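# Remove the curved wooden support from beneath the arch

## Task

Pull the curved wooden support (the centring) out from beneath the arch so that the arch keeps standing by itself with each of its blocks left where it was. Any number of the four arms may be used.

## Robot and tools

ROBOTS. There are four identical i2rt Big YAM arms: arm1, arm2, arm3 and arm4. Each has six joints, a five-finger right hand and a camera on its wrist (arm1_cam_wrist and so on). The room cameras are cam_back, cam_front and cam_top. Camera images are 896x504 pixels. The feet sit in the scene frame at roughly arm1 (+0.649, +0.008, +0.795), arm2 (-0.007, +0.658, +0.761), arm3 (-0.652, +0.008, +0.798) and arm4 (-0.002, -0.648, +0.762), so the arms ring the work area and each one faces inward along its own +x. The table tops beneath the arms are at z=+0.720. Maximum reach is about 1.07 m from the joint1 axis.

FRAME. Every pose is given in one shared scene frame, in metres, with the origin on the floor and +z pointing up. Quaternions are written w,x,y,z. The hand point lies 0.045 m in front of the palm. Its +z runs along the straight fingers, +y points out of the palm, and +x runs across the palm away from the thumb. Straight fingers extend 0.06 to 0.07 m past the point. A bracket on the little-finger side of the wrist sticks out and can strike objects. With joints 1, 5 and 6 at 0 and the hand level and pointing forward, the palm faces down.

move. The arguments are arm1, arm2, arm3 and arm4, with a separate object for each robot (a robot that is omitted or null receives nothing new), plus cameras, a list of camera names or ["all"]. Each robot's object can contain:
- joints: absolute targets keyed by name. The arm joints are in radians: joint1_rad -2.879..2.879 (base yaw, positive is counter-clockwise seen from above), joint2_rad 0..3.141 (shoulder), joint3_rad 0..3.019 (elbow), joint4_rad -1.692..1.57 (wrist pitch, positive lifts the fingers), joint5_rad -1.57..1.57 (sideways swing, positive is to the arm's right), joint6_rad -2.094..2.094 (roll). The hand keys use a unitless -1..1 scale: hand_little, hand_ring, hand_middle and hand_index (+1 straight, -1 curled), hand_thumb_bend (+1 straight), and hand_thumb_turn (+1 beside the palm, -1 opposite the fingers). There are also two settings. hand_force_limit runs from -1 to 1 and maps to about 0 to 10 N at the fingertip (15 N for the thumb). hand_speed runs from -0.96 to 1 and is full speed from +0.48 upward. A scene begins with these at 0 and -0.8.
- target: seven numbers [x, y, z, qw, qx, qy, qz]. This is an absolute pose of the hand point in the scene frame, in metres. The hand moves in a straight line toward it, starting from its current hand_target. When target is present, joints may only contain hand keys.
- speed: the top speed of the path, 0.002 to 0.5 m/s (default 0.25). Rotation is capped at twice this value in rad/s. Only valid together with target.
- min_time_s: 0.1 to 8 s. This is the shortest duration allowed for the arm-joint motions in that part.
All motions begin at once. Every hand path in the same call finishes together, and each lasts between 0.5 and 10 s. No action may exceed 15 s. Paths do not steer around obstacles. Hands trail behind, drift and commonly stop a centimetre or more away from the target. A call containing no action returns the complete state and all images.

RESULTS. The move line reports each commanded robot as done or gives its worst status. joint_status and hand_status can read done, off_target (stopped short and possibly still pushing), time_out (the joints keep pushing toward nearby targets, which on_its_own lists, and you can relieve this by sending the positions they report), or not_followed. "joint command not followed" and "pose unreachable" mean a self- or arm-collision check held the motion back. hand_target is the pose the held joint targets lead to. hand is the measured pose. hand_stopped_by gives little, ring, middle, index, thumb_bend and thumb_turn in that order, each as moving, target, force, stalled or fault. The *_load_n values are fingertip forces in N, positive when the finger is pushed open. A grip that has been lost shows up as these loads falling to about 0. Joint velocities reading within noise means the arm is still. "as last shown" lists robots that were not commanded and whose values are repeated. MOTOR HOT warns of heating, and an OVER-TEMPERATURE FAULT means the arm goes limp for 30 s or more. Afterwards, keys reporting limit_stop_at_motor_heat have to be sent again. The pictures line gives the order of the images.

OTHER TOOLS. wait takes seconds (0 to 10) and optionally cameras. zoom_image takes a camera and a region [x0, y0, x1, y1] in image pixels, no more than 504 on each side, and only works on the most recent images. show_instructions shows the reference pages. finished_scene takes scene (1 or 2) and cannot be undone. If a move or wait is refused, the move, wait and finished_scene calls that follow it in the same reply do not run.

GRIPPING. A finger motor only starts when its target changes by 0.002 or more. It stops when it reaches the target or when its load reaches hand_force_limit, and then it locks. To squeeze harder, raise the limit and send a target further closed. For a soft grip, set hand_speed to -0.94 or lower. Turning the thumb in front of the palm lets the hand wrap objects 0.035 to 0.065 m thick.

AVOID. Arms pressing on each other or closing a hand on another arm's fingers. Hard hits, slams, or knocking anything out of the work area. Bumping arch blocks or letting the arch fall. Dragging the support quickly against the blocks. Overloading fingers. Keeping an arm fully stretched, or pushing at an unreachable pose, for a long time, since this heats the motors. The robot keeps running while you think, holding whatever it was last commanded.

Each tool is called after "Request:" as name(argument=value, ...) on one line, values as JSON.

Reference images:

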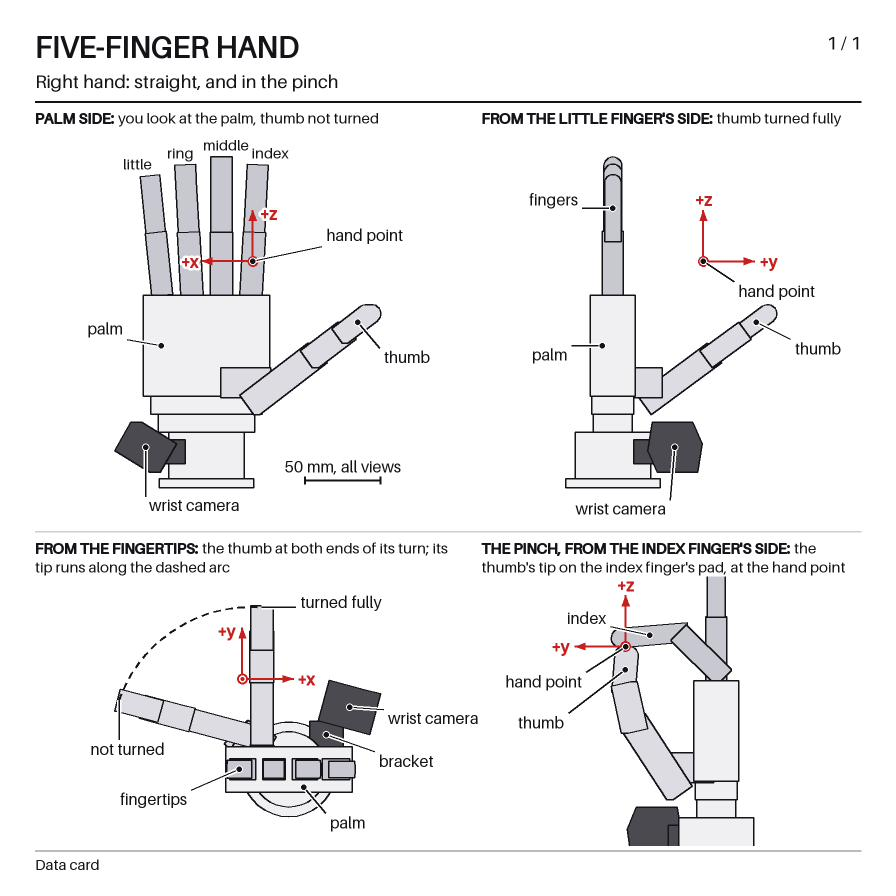

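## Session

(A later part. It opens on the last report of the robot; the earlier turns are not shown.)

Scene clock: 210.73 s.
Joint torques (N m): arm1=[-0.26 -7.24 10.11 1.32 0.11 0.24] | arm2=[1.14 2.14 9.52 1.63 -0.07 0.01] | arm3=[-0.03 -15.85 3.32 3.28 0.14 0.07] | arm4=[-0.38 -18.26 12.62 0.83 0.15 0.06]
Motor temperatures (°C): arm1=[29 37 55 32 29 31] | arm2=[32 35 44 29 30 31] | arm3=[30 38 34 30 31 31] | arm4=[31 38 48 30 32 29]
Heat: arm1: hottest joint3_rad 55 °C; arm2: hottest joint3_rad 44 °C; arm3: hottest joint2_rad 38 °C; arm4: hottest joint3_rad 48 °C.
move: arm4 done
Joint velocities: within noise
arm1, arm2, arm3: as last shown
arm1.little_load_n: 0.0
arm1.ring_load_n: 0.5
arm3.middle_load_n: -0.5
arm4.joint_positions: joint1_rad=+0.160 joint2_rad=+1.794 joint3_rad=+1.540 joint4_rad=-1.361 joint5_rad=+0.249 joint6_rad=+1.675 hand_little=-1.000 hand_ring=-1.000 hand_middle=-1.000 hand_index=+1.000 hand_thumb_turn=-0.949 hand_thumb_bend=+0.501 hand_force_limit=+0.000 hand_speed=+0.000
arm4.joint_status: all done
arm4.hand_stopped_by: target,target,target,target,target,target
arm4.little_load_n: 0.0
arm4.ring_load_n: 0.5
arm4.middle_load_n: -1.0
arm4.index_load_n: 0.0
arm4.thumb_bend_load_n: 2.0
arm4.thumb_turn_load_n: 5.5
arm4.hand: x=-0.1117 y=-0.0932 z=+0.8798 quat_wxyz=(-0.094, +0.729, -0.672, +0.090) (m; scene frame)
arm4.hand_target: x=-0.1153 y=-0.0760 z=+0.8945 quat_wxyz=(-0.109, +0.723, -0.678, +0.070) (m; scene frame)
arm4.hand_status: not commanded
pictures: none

Request:
move(arm4={"joints": {"joint3_rad": 1.606}, "min_time_s": 0.5}, cameras=["cam_back"])

Request:
zoom_image(camera="cam_back", region=[470, 190, 630, 290])

Scene clock: 215.93 s.
Joint torques (N m): arm1=[0.44 -7.06 10.21 1.32 0.11 0.13] | arm2=[1.26 2.14 9.54 1.65 -0.09 0.02] | arm3=[0.09 -16.09 3.34 3.33 0.17 0.07] | arm4=[-0.26 -18.08 14.58 0.87 0.14 0.05]
Motor temperatures (°C): arm1=[29 37 55 32 29 31] | arm2=[32 35 44 29 30 31] | arm3=[30 38 34 30 31 31] | arm4=[31 38 49 30 32 29]
Heat: arm1: hottest joint3_rad 55 °C; arm2: hottest joint3_rad 44 °C; arm3: hottest joint2_rad 38 °C; arm4: hottest joint3_rad 49 °C.
move: arm4 done
Joint velocities: within noise
arm1, arm2, arm3: as last shown
arm1.ring_load_n: 0.0
arm3.thumb_bend_load_n: 0.5
arm4.joint_positions: joint1_rad=+0.160 joint2_rad=+1.794 joint3_rad=+1.549 joint4_rad=-1.361 joint5_rad=+0.249 joint6_rad=+1.675 hand_little=-1.000 hand_ring=-1.000 hand_middle=-1.000 hand_index=+1.000 hand_thumb_turn=-0.949 hand_thumb_bend=+0.501 hand_force_limit=+0.000 hand_speed=+0.000
arm4.joint_status: all done
arm4.hand_stopped_by: target,target,target,target,target,target
arm4.little_load_n: 0.0
arm4.ring_load_n: 0.0
arm4.middle_load_n: -1.0
arm4.index_load_n: 0.0
arm4.thumb_bend_load_n: 2.0
arm4.thumb_turn_load_n: 5.5
arm4.hand: x=-0.1123 y=-0.0899 z=+0.8834 quat_wxyz=(-0.097, +0.728, -0.673, +0.087) (m; scene frame)
arm4.hand_target: x=-0.1174 y=-0.0655 z=+0.9075 quat_wxyz=(-0.119, +0.722, -0.679, +0.058) (m; scene frame)
arm4.hand_status: not commanded
pictures: cam_back

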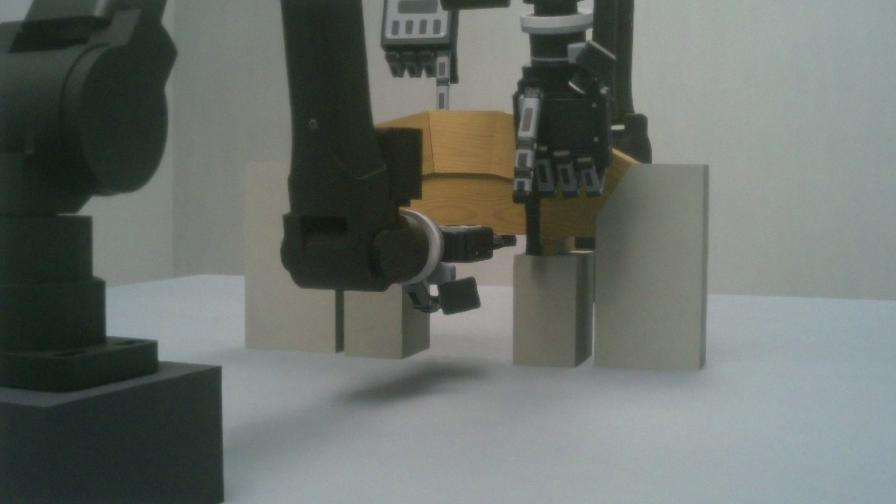

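Scaled by 3.150 from the camera's 896x504 image, which has a finer 1280x720 frame.

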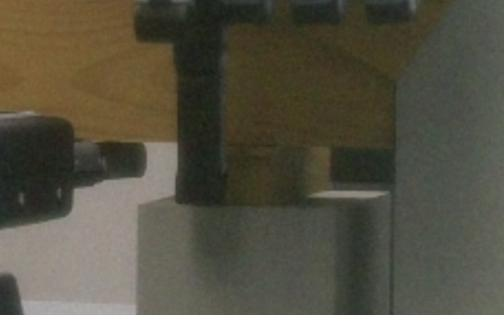

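Request:
move(arm4={"joints": {"joint4_rad": -1.395}, "min_time_s": 0.5})

Request:
move(arm4={"joints": {"joint1_rad": 0.128}, "min_time_s": 1.0}, cameras=["cam_back"])

Request:
zoom_image(camera="cam_back", region=[470, 190, 630, 290])

Scene clock: 230.20 s.
Joint torques (N m): arm1=[0.26 -7.71 10.18 1.36 0.15 0.19] | arm2=[1.26 2.08 9.54 1.66 -0.07 0.01] | arm3=[-0.15 -15.85 3.4 3.21 0.16 0.07] | arm4=[-0.38 -17.55 14.57 -0.31 0.15 0.06]
Motor temperatures (°C): arm1=[29 37 55 32 29 31] | arm2=[32 35 44 29 30 31] | arm3=[30 38 34 30 31 31] | arm4=[31 39 53 30 32 29]
Heat: arm1: hottest joint3_rad 55 °C; arm2: hottest joint3_rad 44 °C; arm3: hottest joint2_rad 38 °C; arm4: hottest joint3_rad 53 °C.
move: arm4 done
Joint velocities: within noise
arm1, arm2, arm3: as last shown
arm1.little_load_n: 0.5
arm3.ring_load_n: -1.0
arm3.index_load_n: 0.0
arm3.thumb_bend_load_n: 0.0
arm4.joint_positions: joint1_rad=+0.160 joint2_rad=+1.794 joint3_rad=+1.549 joint4_rad=-1.381 joint5_rad=+0.249 joint6_rad=+1.675 hand_little=-1.000 hand_ring=-1.000 hand_middle=-1.000 hand_index=+1.000 hand_thumb_turn=-0.949 hand_thumb_bend=+0.501 hand_force_limit=+0.000 hand_speed=+0.000
arm4.joint_status: all done
arm4.hand_stopped_by: target,target,target,target,target,target
arm4.little_load_n: 0.0
arm4.ring_load_n: 0.0
arm4.middle_load_n: -1.0
arm4.index_load_n: 0.0
arm4.thumb_bend_load_n: 2.5
arm4.thumb_turn_load_n: 6.0
arm4.hand: x=-0.1113 y=-0.0954 z=+0.8829 quat_wxyz=(-0.091, +0.729, -0.672, +0.095) (m; scene frame)
arm4.hand_target: x=-0.1149 y=-0.0789 z=+0.9053 quat_wxyz=(-0.104, +0.724, -0.677, +0.078) (m; scene frame)
arm4.hand_status: not commanded
pictures: none

Scene clock: 231.50 s.
Joint torques (N m): arm1=[0.56 -7.24 10.26 1.35 0.12 0.2] | arm2=[1.2 2.14 9.51 1.66 -0.08 0.02] | arm3=[0.56 -16.26 3.29 3.36 0.15 0.1] | arm4=[-1.2 -17.96 14.57 -0.34 0.14 0.05]
Motor temperatures (°C): arm1=[29 37 55 32 29 31] | arm2=[32 35 44 29 30 31] | arm3=[30 38 34 30 31 31] | arm4=[31 39 53 30 32 29]
Heat: arm1: hottest joint3_rad 55 °C; arm2: hottest joint3_rad 44 °C; arm3: hottest joint2_rad 38 °C; arm4: hottest joint3_rad 53 °C.
move: arm4 done
Joint velocities: within noise
arm1, arm2, arm3: as last shown
arm1.little_load_n: 0.0
arm1.thumb_bend_load_n: 2.0
arm3.ring_load_n: -0.5
arm3.index_load_n: -0.5
arm3.thumb_bend_load_n: 0.5
arm4.joint_positions: joint1_rad=+0.139 joint2_rad=+1.794 joint3_rad=+1.549 joint4_rad=-1.381 joint5_rad=+0.249 joint6_rad=+1.675 hand_little=-1.000 hand_ring=-1.000 hand_middle=-1.000 hand_index=+1.000 hand_thumb_turn=-0.949 hand_thumb_bend=+0.501 hand_force_limit=+0.000 hand_speed=+0.000
arm4.joint_status: all done
arm4.hand_stopped_by: target,target,target,target,target,target
arm4.little_load_n: 0.0
arm4.ring_load_n: 0.0
arm4.middle_load_n: -1.0
arm4.index_load_n: -0.5
arm4.thumb_bend_load_n: 2.0
arm4.thumb_turn_load_n: 5.5
arm4.hand: x=-0.0997 y=-0.0933 z=+0.8830 quat_wxyz=(-0.090, +0.722, -0.679, +0.096) (m; scene frame)
arm4.hand_target: x=-0.0956 y=-0.0755 z=+0.9056 quat_wxyz=(-0.103, +0.712, -0.690, +0.079) (m; scene frame)
arm4.hand_status: not commanded
pictures: cam_back

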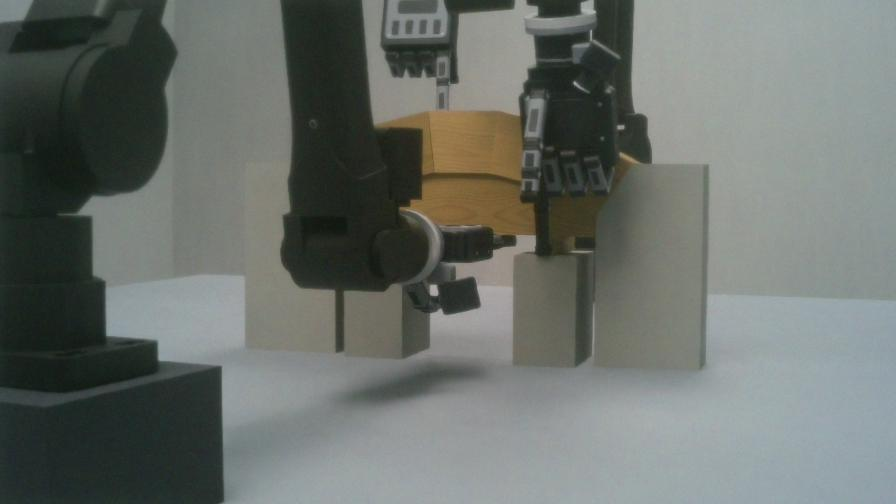

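Scaled by 3.150 from the camera's 896x504 image, which has a finer 1280x720 frame.

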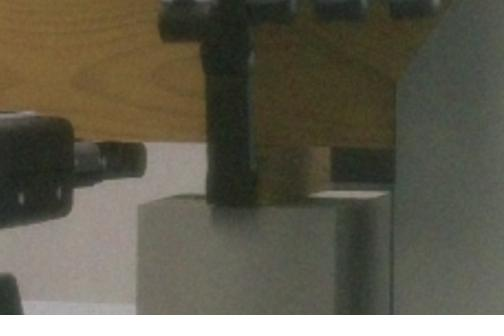

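Request:
move(arm4={"joints": {"joint1_rad": 0.108}, "min_time_s": 1.2}, cameras=["cam_back", "cam_front"])

Request:
zoom_image(camera="cam_back", region=[470, 190, 630, 290])

Request:
zoom_image(camera="cam_front", region=[350, 190, 590, 350])

Scene clock: 237.47 s.
Joint torques (N m): arm1=[0.03 -7.59 10.15 1.52 0.14 0.21] | arm2=[1.26 2.14 9.54 1.68 -0.08 0.02] | arm3=[0.32 -16.03 3.34 3.36 0.15 0.05] | arm4=[-1.67 -17.79 14.57 -0.36 0.19 0.05]
Motor temperatures (°C): arm1=[29 37 55 32 29 31] | arm2=[32 35 44 29 30 31] | arm3=[30 38 33 30 31 31] | arm4=[31 39 54 30 32 29]
Heat: arm1: hottest joint3_rad 55 °C; arm2: hottest joint3_rad 44 °C; arm3: hottest joint2_rad 38 °C; arm4: hottest joint3_rad 54 °C.
move: arm4 done
Joint velocities: within noise
arm1, arm3: as last shown
arm1.thumb_bend_load_n: 2.5
arm1.thumb_turn_load_n: 4.5
arm2.joint_positions: joint1_rad=+0.122 joint2_rad=+0.609 joint3_rad=+1.415 joint4_rad=-1.185 joint5_rad=+0.064 joint6_rad=-1.396 hand_little=+1.000 hand_ring=+1.000 hand_middle=+1.000 hand_index=+1.000 hand_thumb_turn=+1.000 hand_thumb_bend=+1.000 hand_force_limit=+0.000 hand_speed=-0.800
arm2.joint_status: not commanded
arm2.hand_stopped_by: target,target,target,target,target,target
arm2.little_load_n: 0.0
arm2.ring_load_n: 0.0
arm2.middle_load_n: 0.0
arm2.index_load_n: 0.0
arm2.thumb_bend_load_n: 0.0
arm2.thumb_turn_load_n: 0.0
arm2.hand: x=-0.0395 y=+0.4041 z=+1.3025 quat_wxyz=(+0.347, +0.563, -0.607, +0.440) (m; scene frame)
arm2.hand_target: x=-0.0399 y=+0.4063 z=+1.3141 quat_wxyz=(+0.353, +0.558, -0.602, +0.449) (m; scene frame)
arm2.hand_status: not commanded
arm3.thumb_bend_load_n: 0.0
arm4.joint_positions: joint1_rad=+0.127 joint2_rad=+1.794 joint3_rad=+1.549 joint4_rad=-1.381 joint5_rad=+0.247 joint6_rad=+1.675 hand_little=-1.000 hand_ring=-1.000 hand_middle=-1.000 hand_index=+1.000 hand_thumb_turn=-0.949 hand_thumb_bend=+0.501 hand_force_limit=+0.000 hand_speed=+0.000
arm4.joint_status: all done
arm4.hand_stopped_by: target,target,target,target,target,target
arm4.little_load_n: 0.0
arm4.ring_load_n: 0.0
arm4.middle_load_n: -1.0
arm4.index_load_n: -1.0
arm4.thumb_bend_load_n: 2.0
arm4.thumb_turn_load_n: 5.5
arm4.hand: x=-0.0930 y=-0.0922 z=+0.8831 quat_wxyz=(-0.089, +0.718, -0.684, +0.096) (m; scene frame)
arm4.hand_target: x=-0.0841 y=-0.0738 z=+0.9057 quat_wxyz=(-0.102, +0.706, -0.697, +0.080) (m; scene frame)
arm4.hand_status: not commanded
pictures: cam_back, cam_front

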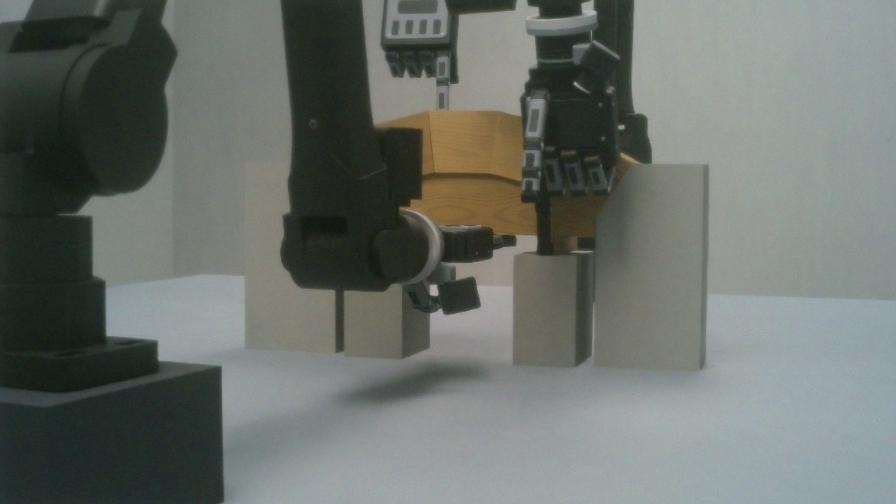

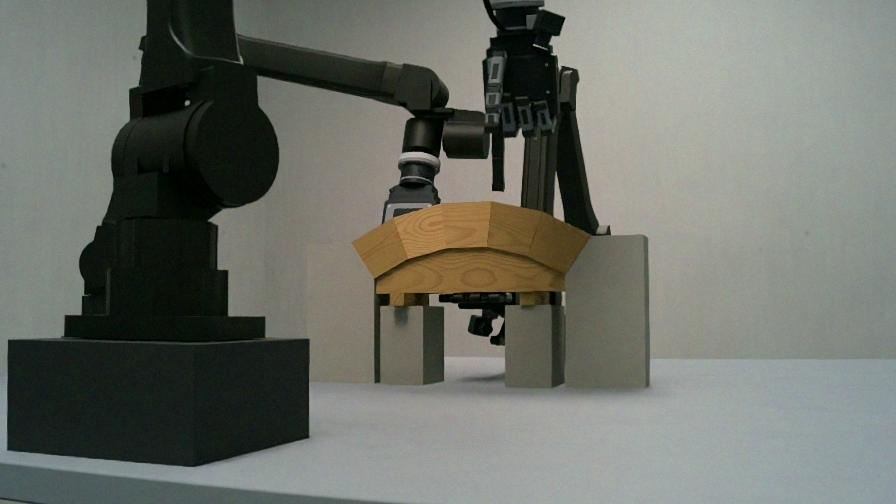

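Scaled by 3.150 from the camera's 896x504 image, which has a finer 1280x720 frame.

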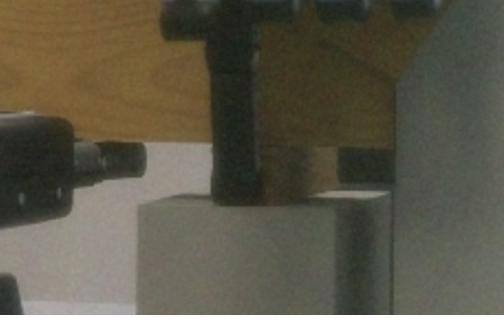

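Scaled by 2.100 from the camera's 896x504 image, which has a finer 1280x720 frame.

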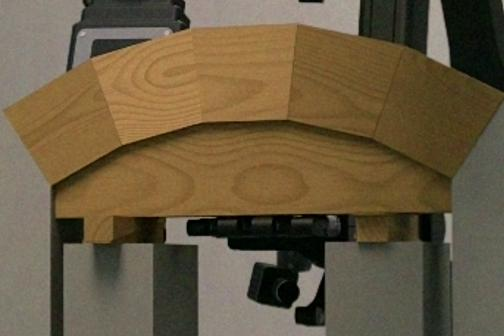

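Request:
move(arm4={"joints": {"joint1_rad": 0.085}, "min_time_s": 1.5}, cameras=["cam_back", "cam_front"])

Request:
zoom_image(camera="cam_back", region=[470, 190, 630, 290])

Request:
zoom_image(camera="cam_front", region=[350, 190, 590, 350])

Scene clock: 246.00 s.
Joint torques (N m): arm1=[0.44 -7.59 10.07 1.35 0.09 0.19] | arm2=[1.08 2.02 9.51 1.65 -0.08 0.02] | arm3=[0.09 -16.09 3.32 3.43 0.14 0.1] | arm4=[-2.14 -18.26 14.49 -0.36 0.26 0.06]
Motor temperatures (°C): arm1=[29 37 55 32 29 31] | arm2=[32 35 44 29 30 31] | arm3=[30 38 33 30 31 31] | arm4=[31 39 55 30 32 29]
Heat: arm1: hottest joint3_rad 55 °C; arm2: hottest joint3_rad 44 °C; arm3: hottest joint2_rad 38 °C; arm4: hottest joint3_rad 55 °C.
move: arm4 done
Joint velocities: within noise
arm1.joint_positions: joint1_rad=-0.324 joint2_rad=+1.488 joint3_rad=+1.396 joint4_rad=-1.220 joint5_rad=-0.104 joint6_rad=-0.395 hand_little=-1.000 hand_ring=-1.000 hand_middle=-1.000 hand_index=+1.000 hand_thumb_turn=-0.949 hand_thumb_bend=+0.501 hand_force_limit=+0.000 hand_speed=+0.000
arm1.joint_status: not commanded
arm1.hand_stopped_by: target,target,target,target,target,target
arm1.little_load_n: 0.0
arm1.ring_load_n: 0.0
arm1.middle_load_n: -1.0
arm1.index_load_n: 0.0
arm1.thumb_bend_load_n: 2.5
arm1.thumb_turn_load_n: 5.0
arm1.hand: x=+0.2175 y=+0.1054 z=+0.9999 quat_wxyz=(+0.093, -0.652, -0.745, +0.106) (m; scene frame)
arm1.hand_target: x=+0.2107 y=+0.1099 z=+0.9962 quat_wxyz=(+0.099, -0.660, -0.737, +0.107) (m; scene frame)
arm1.hand_status: not commanded
arm2: as last shown
arm2.index_load_n: -0.5
arm3.joint_positions: joint1_rad=-0.020 joint2_rad=+2.091 joint3_rad=+0.771 joint4_rad=+1.372 joint5_rad=-0.101 joint6_rad=+0.006 hand_little=+1.000 hand_ring=+1.000 hand_middle=+1.000 hand_index=+1.000 hand_thumb_turn=-1.000 hand_thumb_bend=+0.000 hand_force_limit=+0.000 hand_speed=+0.000
arm3.joint_status: not commanded
arm3.hand_stopped_by: target,target,target,target,target,target
arm3.little_load_n: -1.0
arm3.ring_load_n: -0.5
arm3.middle_load_n: -0.5
arm3.index_load_n: -0.5
arm3.thumb_bend_load_n: 0.0
arm3.thumb_turn_load_n: 0.0
arm3.hand: x=-0.0200 y=+0.0339 z=+0.8018 quat_wxyz=(-0.527, +0.504, -0.473, +0.494) (m; scene frame)
arm3.hand_target: x=-0.0124 y=+0.0390 z=+0.8411 quat_wxyz=(-0.548, +0.485, -0.452, +0.511) (m; scene frame)
arm3.hand_status: not commanded
arm4.joint_positions: joint1_rad=+0.106 joint2_rad=+1.794 joint3_rad=+1.550 joint4_rad=-1.381 joint5_rad=+0.245 joint6_rad=+1.675 hand_little=-1.000 hand_ring=-1.000 hand_middle=-1.000 hand_index=+1.000 hand_thumb_turn=-0.949 hand_thumb_bend=+0.501 hand_force_limit=+0.000 hand_speed=+0.000
arm4.joint_status: all done
arm4.hand_stopped_by: target,target,target,target,target,target
arm4.little_load_n: 0.0
arm4.ring_load_n: 0.0
arm4.middle_load_n: -1.0
arm4.index_load_n: -1.5
arm4.thumb_bend_load_n: 2.0
arm4.thumb_turn_load_n: 5.5
arm4.hand: x=-0.0818 y=-0.0902 z=+0.8835 quat_wxyz=(-0.087, +0.710, -0.692, +0.095) (m; scene frame)
arm4.hand_target: x=-0.0710 y=-0.0721 z=+0.9058 quat_wxyz=(-0.101, +0.698, -0.705, +0.081) (m; scene frame)
arm4.hand_status: not commanded
pictures: cam_back, cam_front

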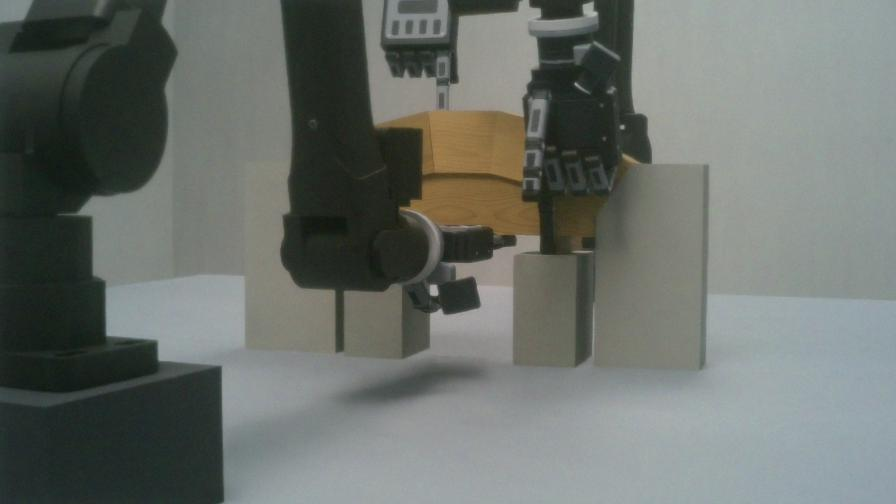

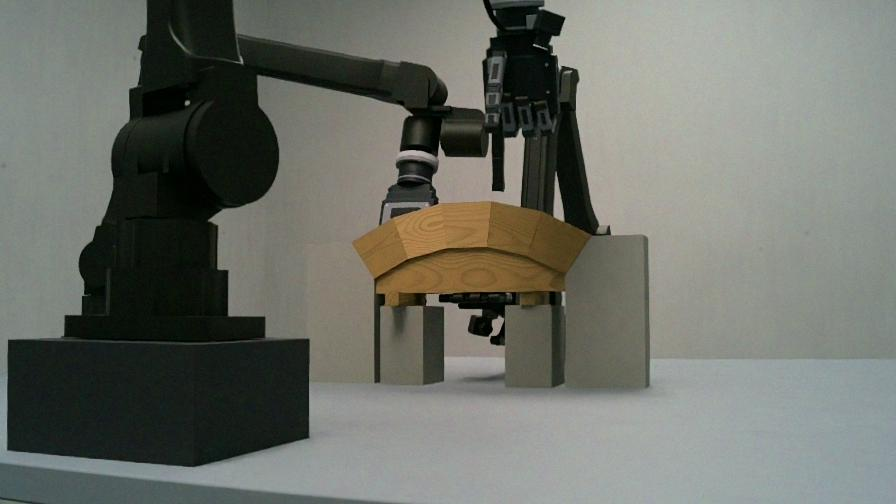

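Scaled by 3.150 from the camera's 896x504 image, which has a finer 1280x720 frame.

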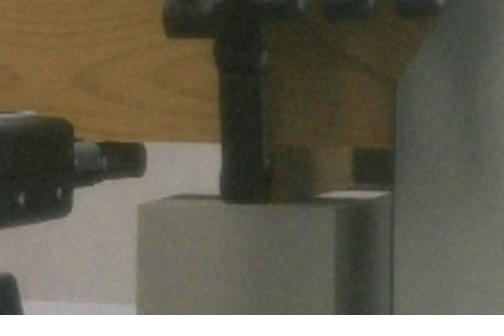

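Scaled by 2.100 from the camera's 896x504 image, which has a finer 1280x720 frame.

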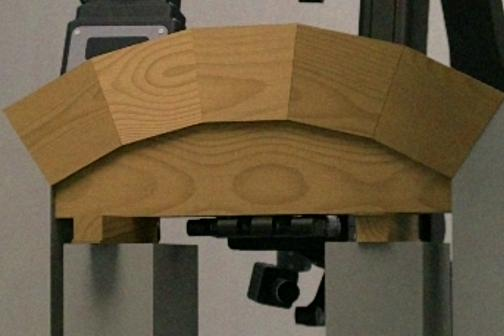

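Request:
move(arm4={"joints": {"joint1_rad": 0.070}, "min_time_s": 1.2}, cameras=["cam_back", "cam_front", "cam_top"])

Request:
zoom_image(camera="cam_back", region=[470, 190, 630, 290])

Request:
zoom_image(camera="cam_top", region=[380, 100, 620, 260])

Scene clock: 257.97 s.
Joint torques (N m): arm1=[-0.21 -7.53 10.28 1.39 0.12 0.2] | arm2=[1.26 2.02 9.52 1.66 -0.09 0.01] | arm3=[0.03 -15.62 3.19 3.34 0.14 0.11] | arm4=[-3.43 -18.02 14.42 -0.28 0.48 0.06]
Motor temperatures (°C): arm1=[29 37 55 32 29 31] | arm2=[32 35 44 29 30 31] | arm3=[30 38 33 30 31 31] | arm4=[31 39 56 30 32 29]
Heat: arm1: hottest joint3_rad 55 °C; arm2: hottest joint3_rad 44 °C; arm3: hottest joint2_rad 38 °C; arm4: hottest joint3_rad 56 °C.
move: arm4 done
Joint velocities: within noise
arm1, arm2, arm3: as last shown
arm1.thumb_bend_load_n: 2.0
arm2.index_load_n: 0.0
arm3.little_load_n: -0.5
arm3.middle_load_n: 0.0
arm4.joint_positions: joint1_rad=+0.102 joint2_rad=+1.794 joint3_rad=+1.550 joint4_rad=-1.381 joint5_rad=+0.239 joint6_rad=+1.675 hand_little=-1.000 hand_ring=-1.000 hand_middle=-1.000 hand_index=+1.000 hand_thumb_turn=-0.949 hand_thumb_bend=+0.501 hand_force_limit=+0.000 hand_speed=+0.000
arm4.joint_status: all done
arm4.hand_stopped_by: target,target,target,target,target,target
arm4.little_load_n: 0.0
arm4.ring_load_n: 0.0
arm4.middle_load_n: -1.0
arm4.index_load_n: -2.5
arm4.thumb_bend_load_n: 2.0
arm4.thumb_turn_load_n: 5.5
arm4.hand: x=-0.0808 y=-0.0899 z=+0.8837 quat_wxyz=(-0.085, +0.709, -0.693, +0.094) (m; scene frame)
arm4.hand_target: x=-0.0622 y=-0.0712 z=+0.9059 quat_wxyz=(-0.100, +0.692, -0.710, +0.082) (m; scene frame)
arm4.hand_status: not commanded
pictures: cam_back, cam_front, cam_top

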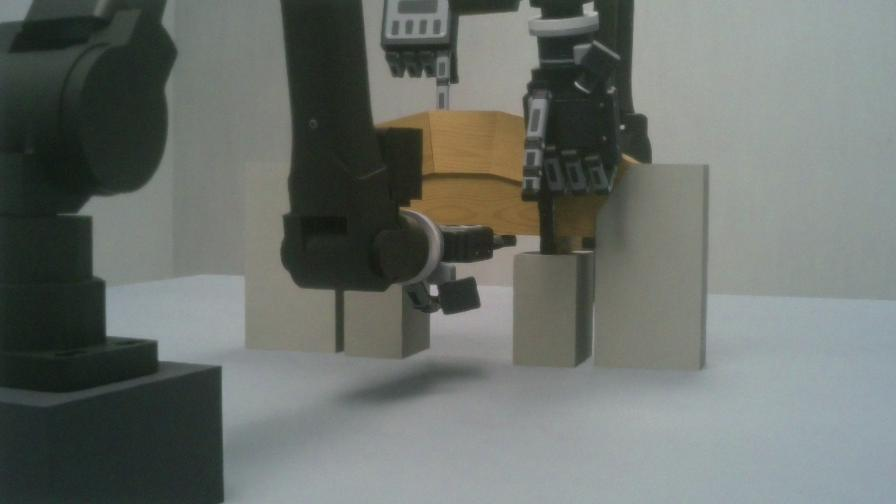

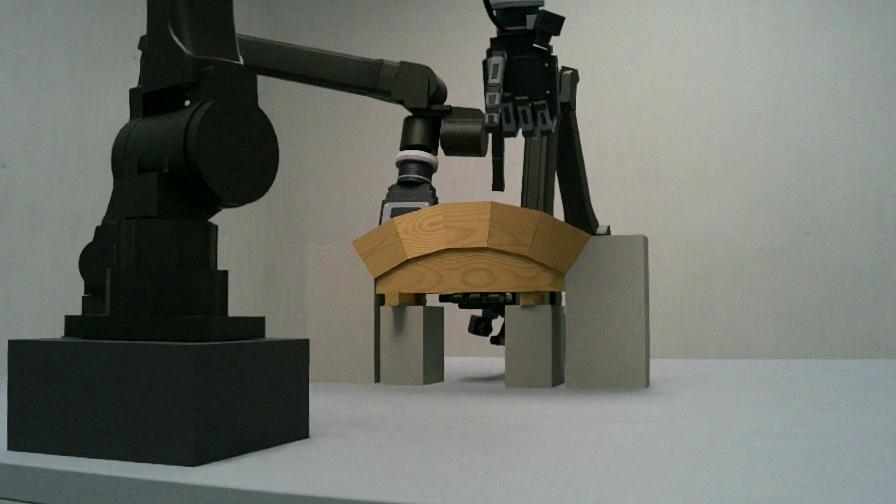

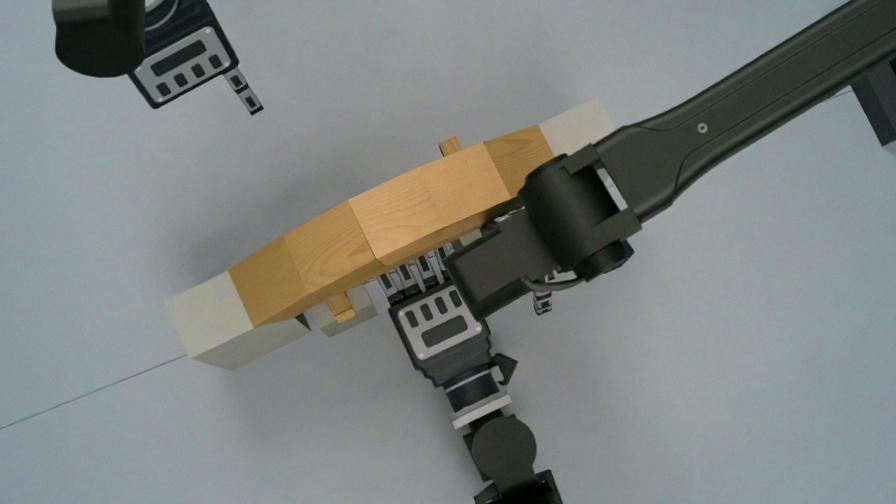

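Scaled by 3.150 from the camera's 896x504 image, which has a finer 1280x720 frame.

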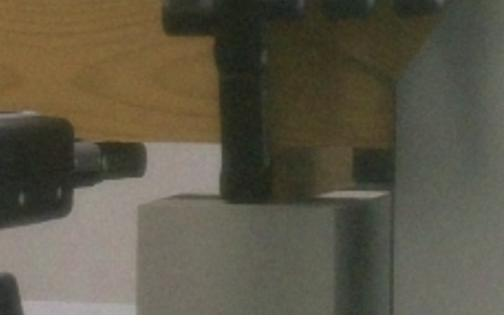

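Scaled by 2.100 from the camera's 896x504 image, which has a finer 1280x720 frame.

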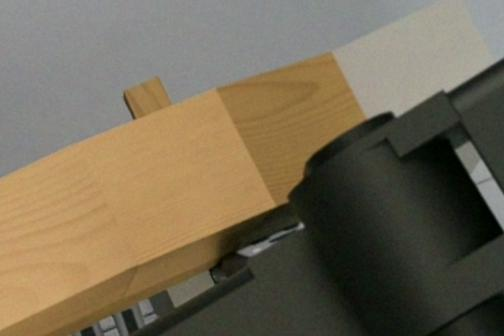

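Request:
move(arm4={"joints": {"joint1_rad": 0.17}, "min_time_s": 0.8})

Request:
move(arm4={"joints": {"joint2_rad": 1.35, "joint3_rad": 1.5, "joint4_rad": -1.6, "joint1_rad": 0.2}, "min_time_s": 2})

Request:
move(arm4={"joints": {"joint1_rad": -0.25, "joint2_rad": 1.5, "joint3_rad": 1.55, "joint4_rad": -1.6, "joint5_rad": 0.0, "joint6_rad": 1.05, "hand_middle": 0.0, "hand_index": 0.0, "hand_thumb_turn": -1, "hand_thumb_bend": 0.5}, "min_time_s": 2.5}, cameras=["cam_front", "cam_top", "cam_back"])

Scene clock: 278.77 s.
Joint torques (N m): arm1=[0.15 -7.24 10.22 1.39 0.11 0.19] | arm2=[1.2 2.02 9.54 1.66 -0.07 0.01] | arm3=[0.15 -15.91 3.28 3.4 0.16 0.08] | arm4=[-0.09 -17.9 14.45 -0.32 0.2 0.06]
Motor temperatures (°C): arm1=[29 37 55 32 29 31] | arm2=[32 35 44 29 30 31] | arm3=[30 38 33 30 31 31] | arm4=[31 39 55 30 32 29]
Heat: arm1: hottest joint3_rad 55 °C; arm2: hottest joint3_rad 44 °C; arm3: hottest joint2_rad 38 °C; arm4: hottest joint3_rad 55 °C.
move: arm4 done
Joint velocities: within noise
arm1, arm2, arm3: as last shown
arm1.thumb_bend_load_n: 2.5
arm2.middle_load_n: 0.5
arm3.middle_load_n: -0.5
arm4.joint_positions: joint1_rad=+0.167 joint2_rad=+1.794 joint3_rad=+1.550 joint4_rad=-1.381 joint5_rad=+0.247 joint6_rad=+1.675 hand_little=-1.000 hand_ring=-1.000 hand_middle=-1.000 hand_index=+1.000 hand_thumb_turn=-0.949 hand_thumb_bend=+0.501 hand_force_limit=+0.000 hand_speed=+0.000
arm4.joint_status: all done
arm4.hand_stopped_by: target,target,target,target,target,target
arm4.little_load_n: 0.0
arm4.ring_load_n: 0.0
arm4.middle_load_n: -1.0
arm4.index_load_n: 0.0
arm4.thumb_bend_load_n: 2.0
arm4.thumb_turn_load_n: 5.5
arm4.hand: x=-0.1155 y=-0.0959 z=+0.8833 quat_wxyz=(-0.091, +0.731, -0.669, +0.094) (m; scene frame)
arm4.hand_target: x=-0.1197 y=-0.0799 z=+0.9052 quat_wxyz=(-0.104, +0.727, -0.674, +0.077) (m; scene frame)
arm4.hand_status: not commanded
pictures: none

Scene clock: 281.40 s.
Joint torques (N m): arm1=[0.21 -7.3 10.15 1.35 0.11 0.19] | arm2=[1.2 2.14 9.55 1.63 -0.08 0.01] | arm3=[-0.03 -15.79 3.25 3.36 0.14 0.1] | arm4=[0.56 -12.04 8.94 -0.01 0.2 0.06]
Motor temperatures (°C): arm1=[29 37 55 32 29 31] | arm2=[32 35 44 29 30 31] | arm3=[30 38 33 30 31 31] | arm4=[31 39 55 30 32 29]
Heat: arm1: hottest joint3_rad 55 °C; arm2: hottest joint3_rad 44 °C; arm3: hottest joint2_rad 38 °C; arm4: hottest joint3_rad 55 °C.
move: arm4 done
Joint velocities: within noise
arm1, arm2, arm3: as last shown
arm2.middle_load_n: 0.0
arm4.joint_positions: joint1_rad=+0.189 joint2_rad=+1.357 joint3_rad=+1.513 joint4_rad=-1.585 joint5_rad=+0.247 joint6_rad=+1.675 hand_little=-1.000 hand_ring=-1.000 hand_middle=-1.000 hand_index=+1.000 hand_thumb_turn=-0.949 hand_thumb_bend=+0.501 hand_force_limit=+0.000 hand_speed=+0.000
arm4.joint_status: all done
arm4.hand_stopped_by: target,target,target,target,target,target
arm4.little_load_n: 0.0
arm4.ring_load_n: 0.0
arm4.middle_load_n: -1.0
arm4.index_load_n: 0.0
arm4.thumb_bend_load_n: 2.0
arm4.thumb_turn_load_n: 5.5
arm4.hand: x=-0.1076 y=-0.2026 z=+1.0731 quat_wxyz=(-0.148, +0.729, -0.668, +0.014) (m; scene frame)
arm4.hand_target: x=-0.1102 y=-0.2106 z=+1.0695 quat_wxyz=(-0.143, +0.730, -0.668, +0.022) (m; scene frame)
arm4.hand_status: not commanded
pictures: none

Scene clock: 284.60 s.
Joint torques (N m): arm1=[-0.44 -7.59 10.26 1.48 0.14 0.22] | arm2=[1.14 2.14 9.5 1.63 -0.08 0.02] | arm3=[0.32 -15.91 3.28 3.33 0.16 0.08] | arm4=[-1.03 -12.04 13.24 -0.25 -0.1 -0.22]
Motor temperatures (°C): arm1=[29 37 55 32 29 31] | arm2=[32 35 44 29 30 31] | arm3=[30 38 33 30 31 31] | arm4=[31 39 54 30 32 29]
Heat: arm1: hottest joint3_rad 55 °C; arm2: hottest joint3_rad 44 °C; arm3: hottest joint2_rad 38 °C; arm4: hottest joint3_rad 54 °C.
move: arm4 off_target
Joint velocities: within noise
arm1, arm2, arm3: as last shown
arm3.ring_load_n: -1.0
arm4.joint_positions: joint1_rad=-0.242 joint2_rad=+1.485 joint3_rad=+1.513 joint4_rad=-1.585 joint5_rad=+0.002 joint6_rad=+1.071 hand_little=-1.000 hand_ring=-1.000 hand_middle=-0.902 hand_index=+0.000 hand_thumb_turn=-0.999 hand_thumb_bend=+0.501 hand_force_limit=+0.000 hand_speed=+0.000
arm4.joint_status: hand_middle off_target (ended at -0.902, target +0.000); the others done
arm4.hand_stopped_by: target,target,stalled,target,target,target
arm4.little_load_n: 0.0
arm4.ring_load_n: 0.0
arm4.middle_load_n: -14.0
arm4.index_load_n: 0.0
arm4.thumb_bend_load_n: 5.0
arm4.thumb_turn_load_n: 4.0
arm4.hand: x=+0.0274 y=-0.2066 z=+1.0241 quat_wxyz=(-0.015, +0.798, -0.602, -0.002) (m; scene frame)
arm4.hand_target: x=+0.0316 y=-0.2010 z=+1.0322 quat_wxyz=(-0.017, +0.802, -0.597, -0.004) (m; scene frame)
arm4.hand_status: not commanded
pictures: cam_back, cam_front, cam_top

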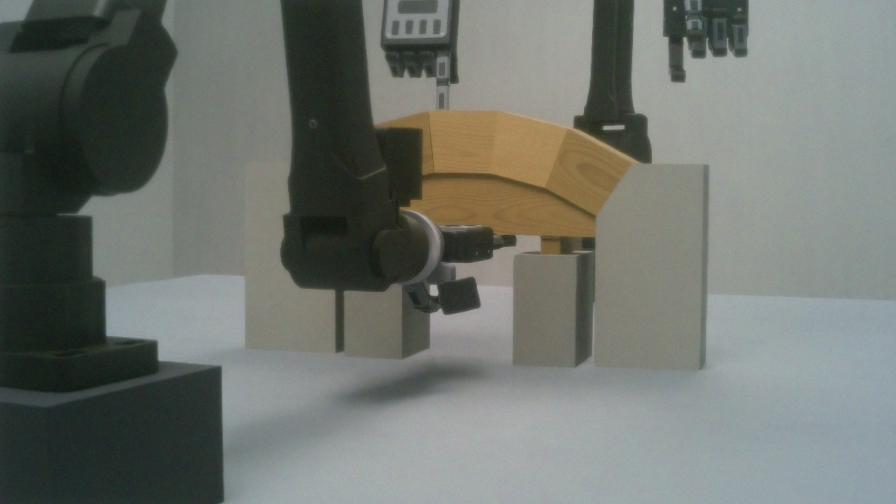

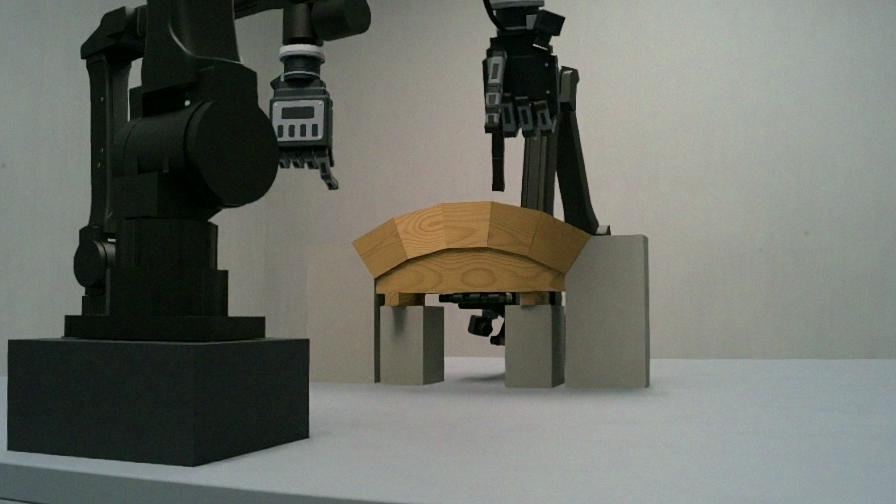

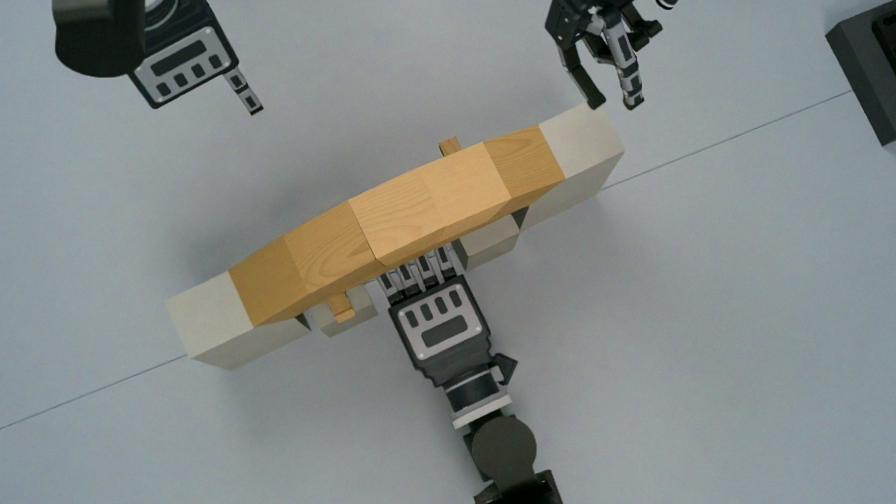

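Request:
move(arm4={"joints": {"hand_thumb_bend": 1.0, "hand_thumb_turn": -0.5, "hand_speed": -0.3}}, cameras=["cam_top"])

Request:
move(arm4={"joints": {"hand_middle": 0.0, "hand_index": -0.01}})

Request:
move(arm4={"joints": {"hand_thumb_turn": -1, "hand_thumb_bend": 0.55}}, cameras=["arm4_cam_wrist"])

Scene clock: 320.17 s.
Joint torques (N m): arm1=[0.56 -7.71 10.04 1.37 0.12 0.17] | arm2=[1.2 2.08 9.52 1.65 -0.08 0.01] | arm3=[0.03 -16.09 3.22 3.29 0.15 0.09] | arm4=[-0.79 -11.93 13.2 -0.2 -0.09 -0.24]
Motor temperatures (°C): arm1=[29 37 55 32 29 31] | arm2=[32 35 44 29 30 31] | arm3=[30 39 33 30 31 31] | arm4=[31 37 51 30 32 29]
Heat: arm1: hottest joint3_rad 55 °C; arm2: hottest joint3_rad 44 °C; arm3: hottest joint2_rad 39 °C; arm4: hottest joint3_rad 51 °C.
move: arm4 done
Joint velocities: within noise
arm1, arm2, arm3: as last shown
arm3.ring_load_n: -0.5
arm4.joint_positions: joint1_rad=-0.242 joint2_rad=+1.485 joint3_rad=+1.513 joint4_rad=-1.585 joint5_rad=+0.002 joint6_rad=+1.070 hand_little=-1.000 hand_ring=-1.000 hand_middle=-0.901 hand_index=+0.000 hand_thumb_turn=-0.500 hand_thumb_bend=+1.000 hand_force_limit=+0.000 hand_speed=-0.300
arm4.joint_status: all done
arm4.hand_stopped_by: target,target,stalled,target,target,target
arm4.little_load_n: 0.0
arm4.ring_load_n: 0.0
arm4.middle_load_n: 0.0
arm4.index_load_n: 0.0
arm4.thumb_bend_load_n: -0.5
arm4.thumb_turn_load_n: 0.0
arm4.hand: x=+0.0274 y=-0.2066 z=+1.0241 quat_wxyz=(-0.015, +0.798, -0.602, -0.002) (m; scene frame)
arm4.hand_target: x=+0.0316 y=-0.2010 z=+1.0322 quat_wxyz=(-0.017, +0.802, -0.597, -0.004) (m; scene frame)
arm4.hand_status: not commanded
pictures: cam_top

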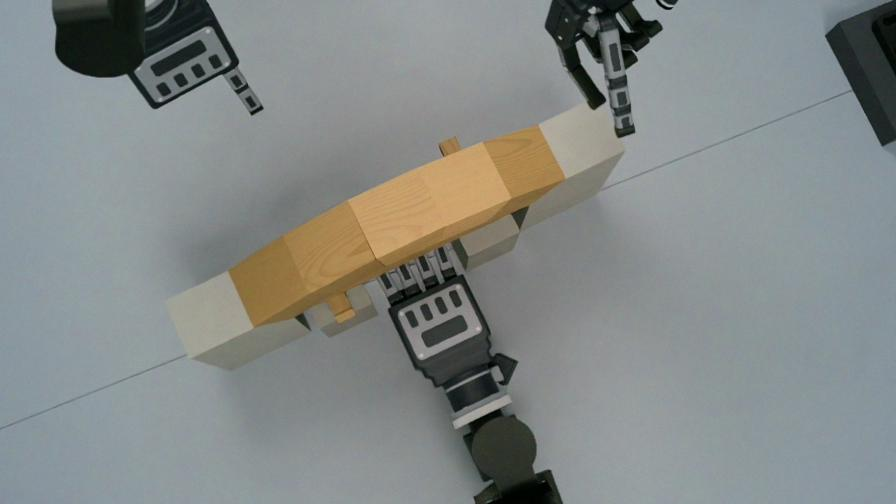

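Scene clock: 320.67 s.
Joint torques (N m): arm1=[0.62 -7.59 10.09 1.58 0.11 0.19] | arm2=[1.26 2.14 9.54 1.63 -0.07 0.01] | arm3=[0.09 -15.74 3.28 3.47 0.19 0.07] | arm4=[-0.91 -11.87 13.31 -0.13 -0.11 -0.22]
Motor temperatures (°C): arm1=[29 37 55 32 29 31] | arm2=[32 35 44 29 30 31] | arm3=[30 39 33 30 31 31] | arm4=[31 37 51 30 32 29]
Heat: arm1: hottest joint3_rad 55 °C; arm2: hottest joint3_rad 44 °C; arm3: hottest joint2_rad 39 °C; arm4: hottest joint3_rad 51 °C.
move: arm4 off_target
Joint velocities: within noise
arm1, arm2, arm3: as last shown
arm2.middle_load_n: -0.5
arm4.joint_positions: joint1_rad=-0.242 joint2_rad=+1.485 joint3_rad=+1.513 joint4_rad=-1.585 joint5_rad=+0.002 joint6_rad=+1.070 hand_little=-1.000 hand_ring=-1.000 hand_middle=-0.901 hand_index=-0.010 hand_thumb_turn=-0.500 hand_thumb_bend=+1.000 hand_force_limit=+0.000 hand_speed=-0.300
arm4.joint_status: hand_middle off_target (ended at -0.901, target +0.000); the others done
arm4.hand_stopped_by: target,target,stalled,target,target,target
arm4.little_load_n: 0.0
arm4.ring_load_n: 0.0
arm4.middle_load_n: 0.0
arm4.index_load_n: 0.0
arm4.thumb_bend_load_n: 0.0
arm4.thumb_turn_load_n: 0.0
arm4.hand: x=+0.0274 y=-0.2066 z=+1.0241 quat_wxyz=(-0.015, +0.798, -0.602, -0.002) (m; scene frame)
arm4.hand_target: x=+0.0316 y=-0.2010 z=+1.0322 quat_wxyz=(-0.017, +0.802, -0.597, -0.004) (m; scene frame)
arm4.hand_status: not commanded
pictures: none

Scene clock: 321.60 s.
Joint torques (N m): arm1=[0.44 -7.94 10.36 1.26 0.09 0.17] | arm2=[1.08 2.14 9.52 1.63 -0.08 0.01] | arm3=[0.26 -16.21 3.26 3.43 0.14 0.06] | arm4=[-0.79 -11.87 13.23 -0.27 -0.08 -0.23]
Motor temperatures (°C): arm1=[29 37 55 32 29 31] | arm2=[32 35 44 29 30 31] | arm3=[30 39 33 30 31 31] | arm4=[31 37 51 30 32 29]
Heat: arm1: hottest joint3_rad 55 °C; arm2: hottest joint3_rad 44 °C; arm3: hottest joint2_rad 39 °C; arm4: hottest joint3_rad 51 °C.
move: arm4 done
Joint velocities: within noise
arm1, arm3: as last shown
arm1.thumb_bend_load_n: 2.0
arm2.joint_positions: joint1_rad=+0.122 joint2_rad=+0.609 joint3_rad=+1.415 joint4_rad=-1.185 joint5_rad=+0.064 joint6_rad=-1.396 hand_little=+1.000 hand_ring=+1.000 hand_middle=+1.000 hand_index=+1.000 hand_thumb_turn=+1.000 hand_thumb_bend=+1.000 hand_force_limit=+0.000 hand_speed=-0.800
arm2.joint_status: not commanded
arm2.hand_stopped_by: target,target,target,target,target,target
arm2.little_load_n: 0.0
arm2.ring_load_n: 0.0
arm2.middle_load_n: 0.0
arm2.index_load_n: 0.0
arm2.thumb_bend_load_n: 0.0
arm2.thumb_turn_load_n: 0.0
arm2.hand: x=-0.0395 y=+0.4041 z=+1.3025 quat_wxyz=(+0.347, +0.563, -0.607, +0.440) (m; scene frame)
arm2.hand_target: x=-0.0399 y=+0.4063 z=+1.3141 quat_wxyz=(+0.353, +0.558, -0.602, +0.449) (m; scene frame)
arm2.hand_status: not commanded
arm4.joint_positions: joint1_rad=-0.242 joint2_rad=+1.485 joint3_rad=+1.513 joint4_rad=-1.585 joint5_rad=+0.002 joint6_rad=+1.070 hand_little=-1.000 hand_ring=-1.000 hand_middle=-0.901 hand_index=-0.010 hand_thumb_turn=-1.000 hand_thumb_bend=+0.550 hand_force_limit=+0.000 hand_speed=-0.300
arm4.joint_status: all done
arm4.hand_stopped_by: target,target,stalled,target,target,target
arm4.little_load_n: 0.0
arm4.ring_load_n: 0.0
arm4.middle_load_n: 0.0
arm4.index_load_n: 0.0
arm4.thumb_bend_load_n: 0.5
arm4.thumb_turn_load_n: 0.0
arm4.hand: x=+0.0274 y=-0.2066 z=+1.0241 quat_wxyz=(-0.015, +0.798, -0.602, -0.002) (m; scene frame)
arm4.hand_target: x=+0.0316 y=-0.2010 z=+1.0322 quat_wxyz=(-0.017, +0.802, -0.597, -0.004) (m; scene frame)
arm4.hand_status: not commanded
pictures: arm4_cam_wrist
camera_calibration:
arm4_cam_wrist: T_world_to_cam=[[-0.883781, -0.467406, -0.0214941, -0.0467138], [-0.381245, 0.692713, 0.61221, -0.488397], [-0.271262, 0.549255, -0.790403, 1.0463], [0, 0, 0, 1]] pos_world=[0.0563375, -0.258201, 1.125]

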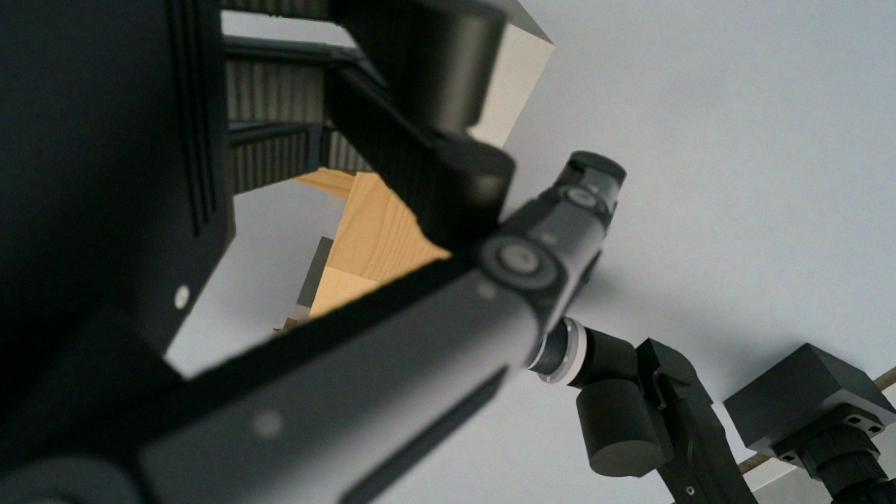

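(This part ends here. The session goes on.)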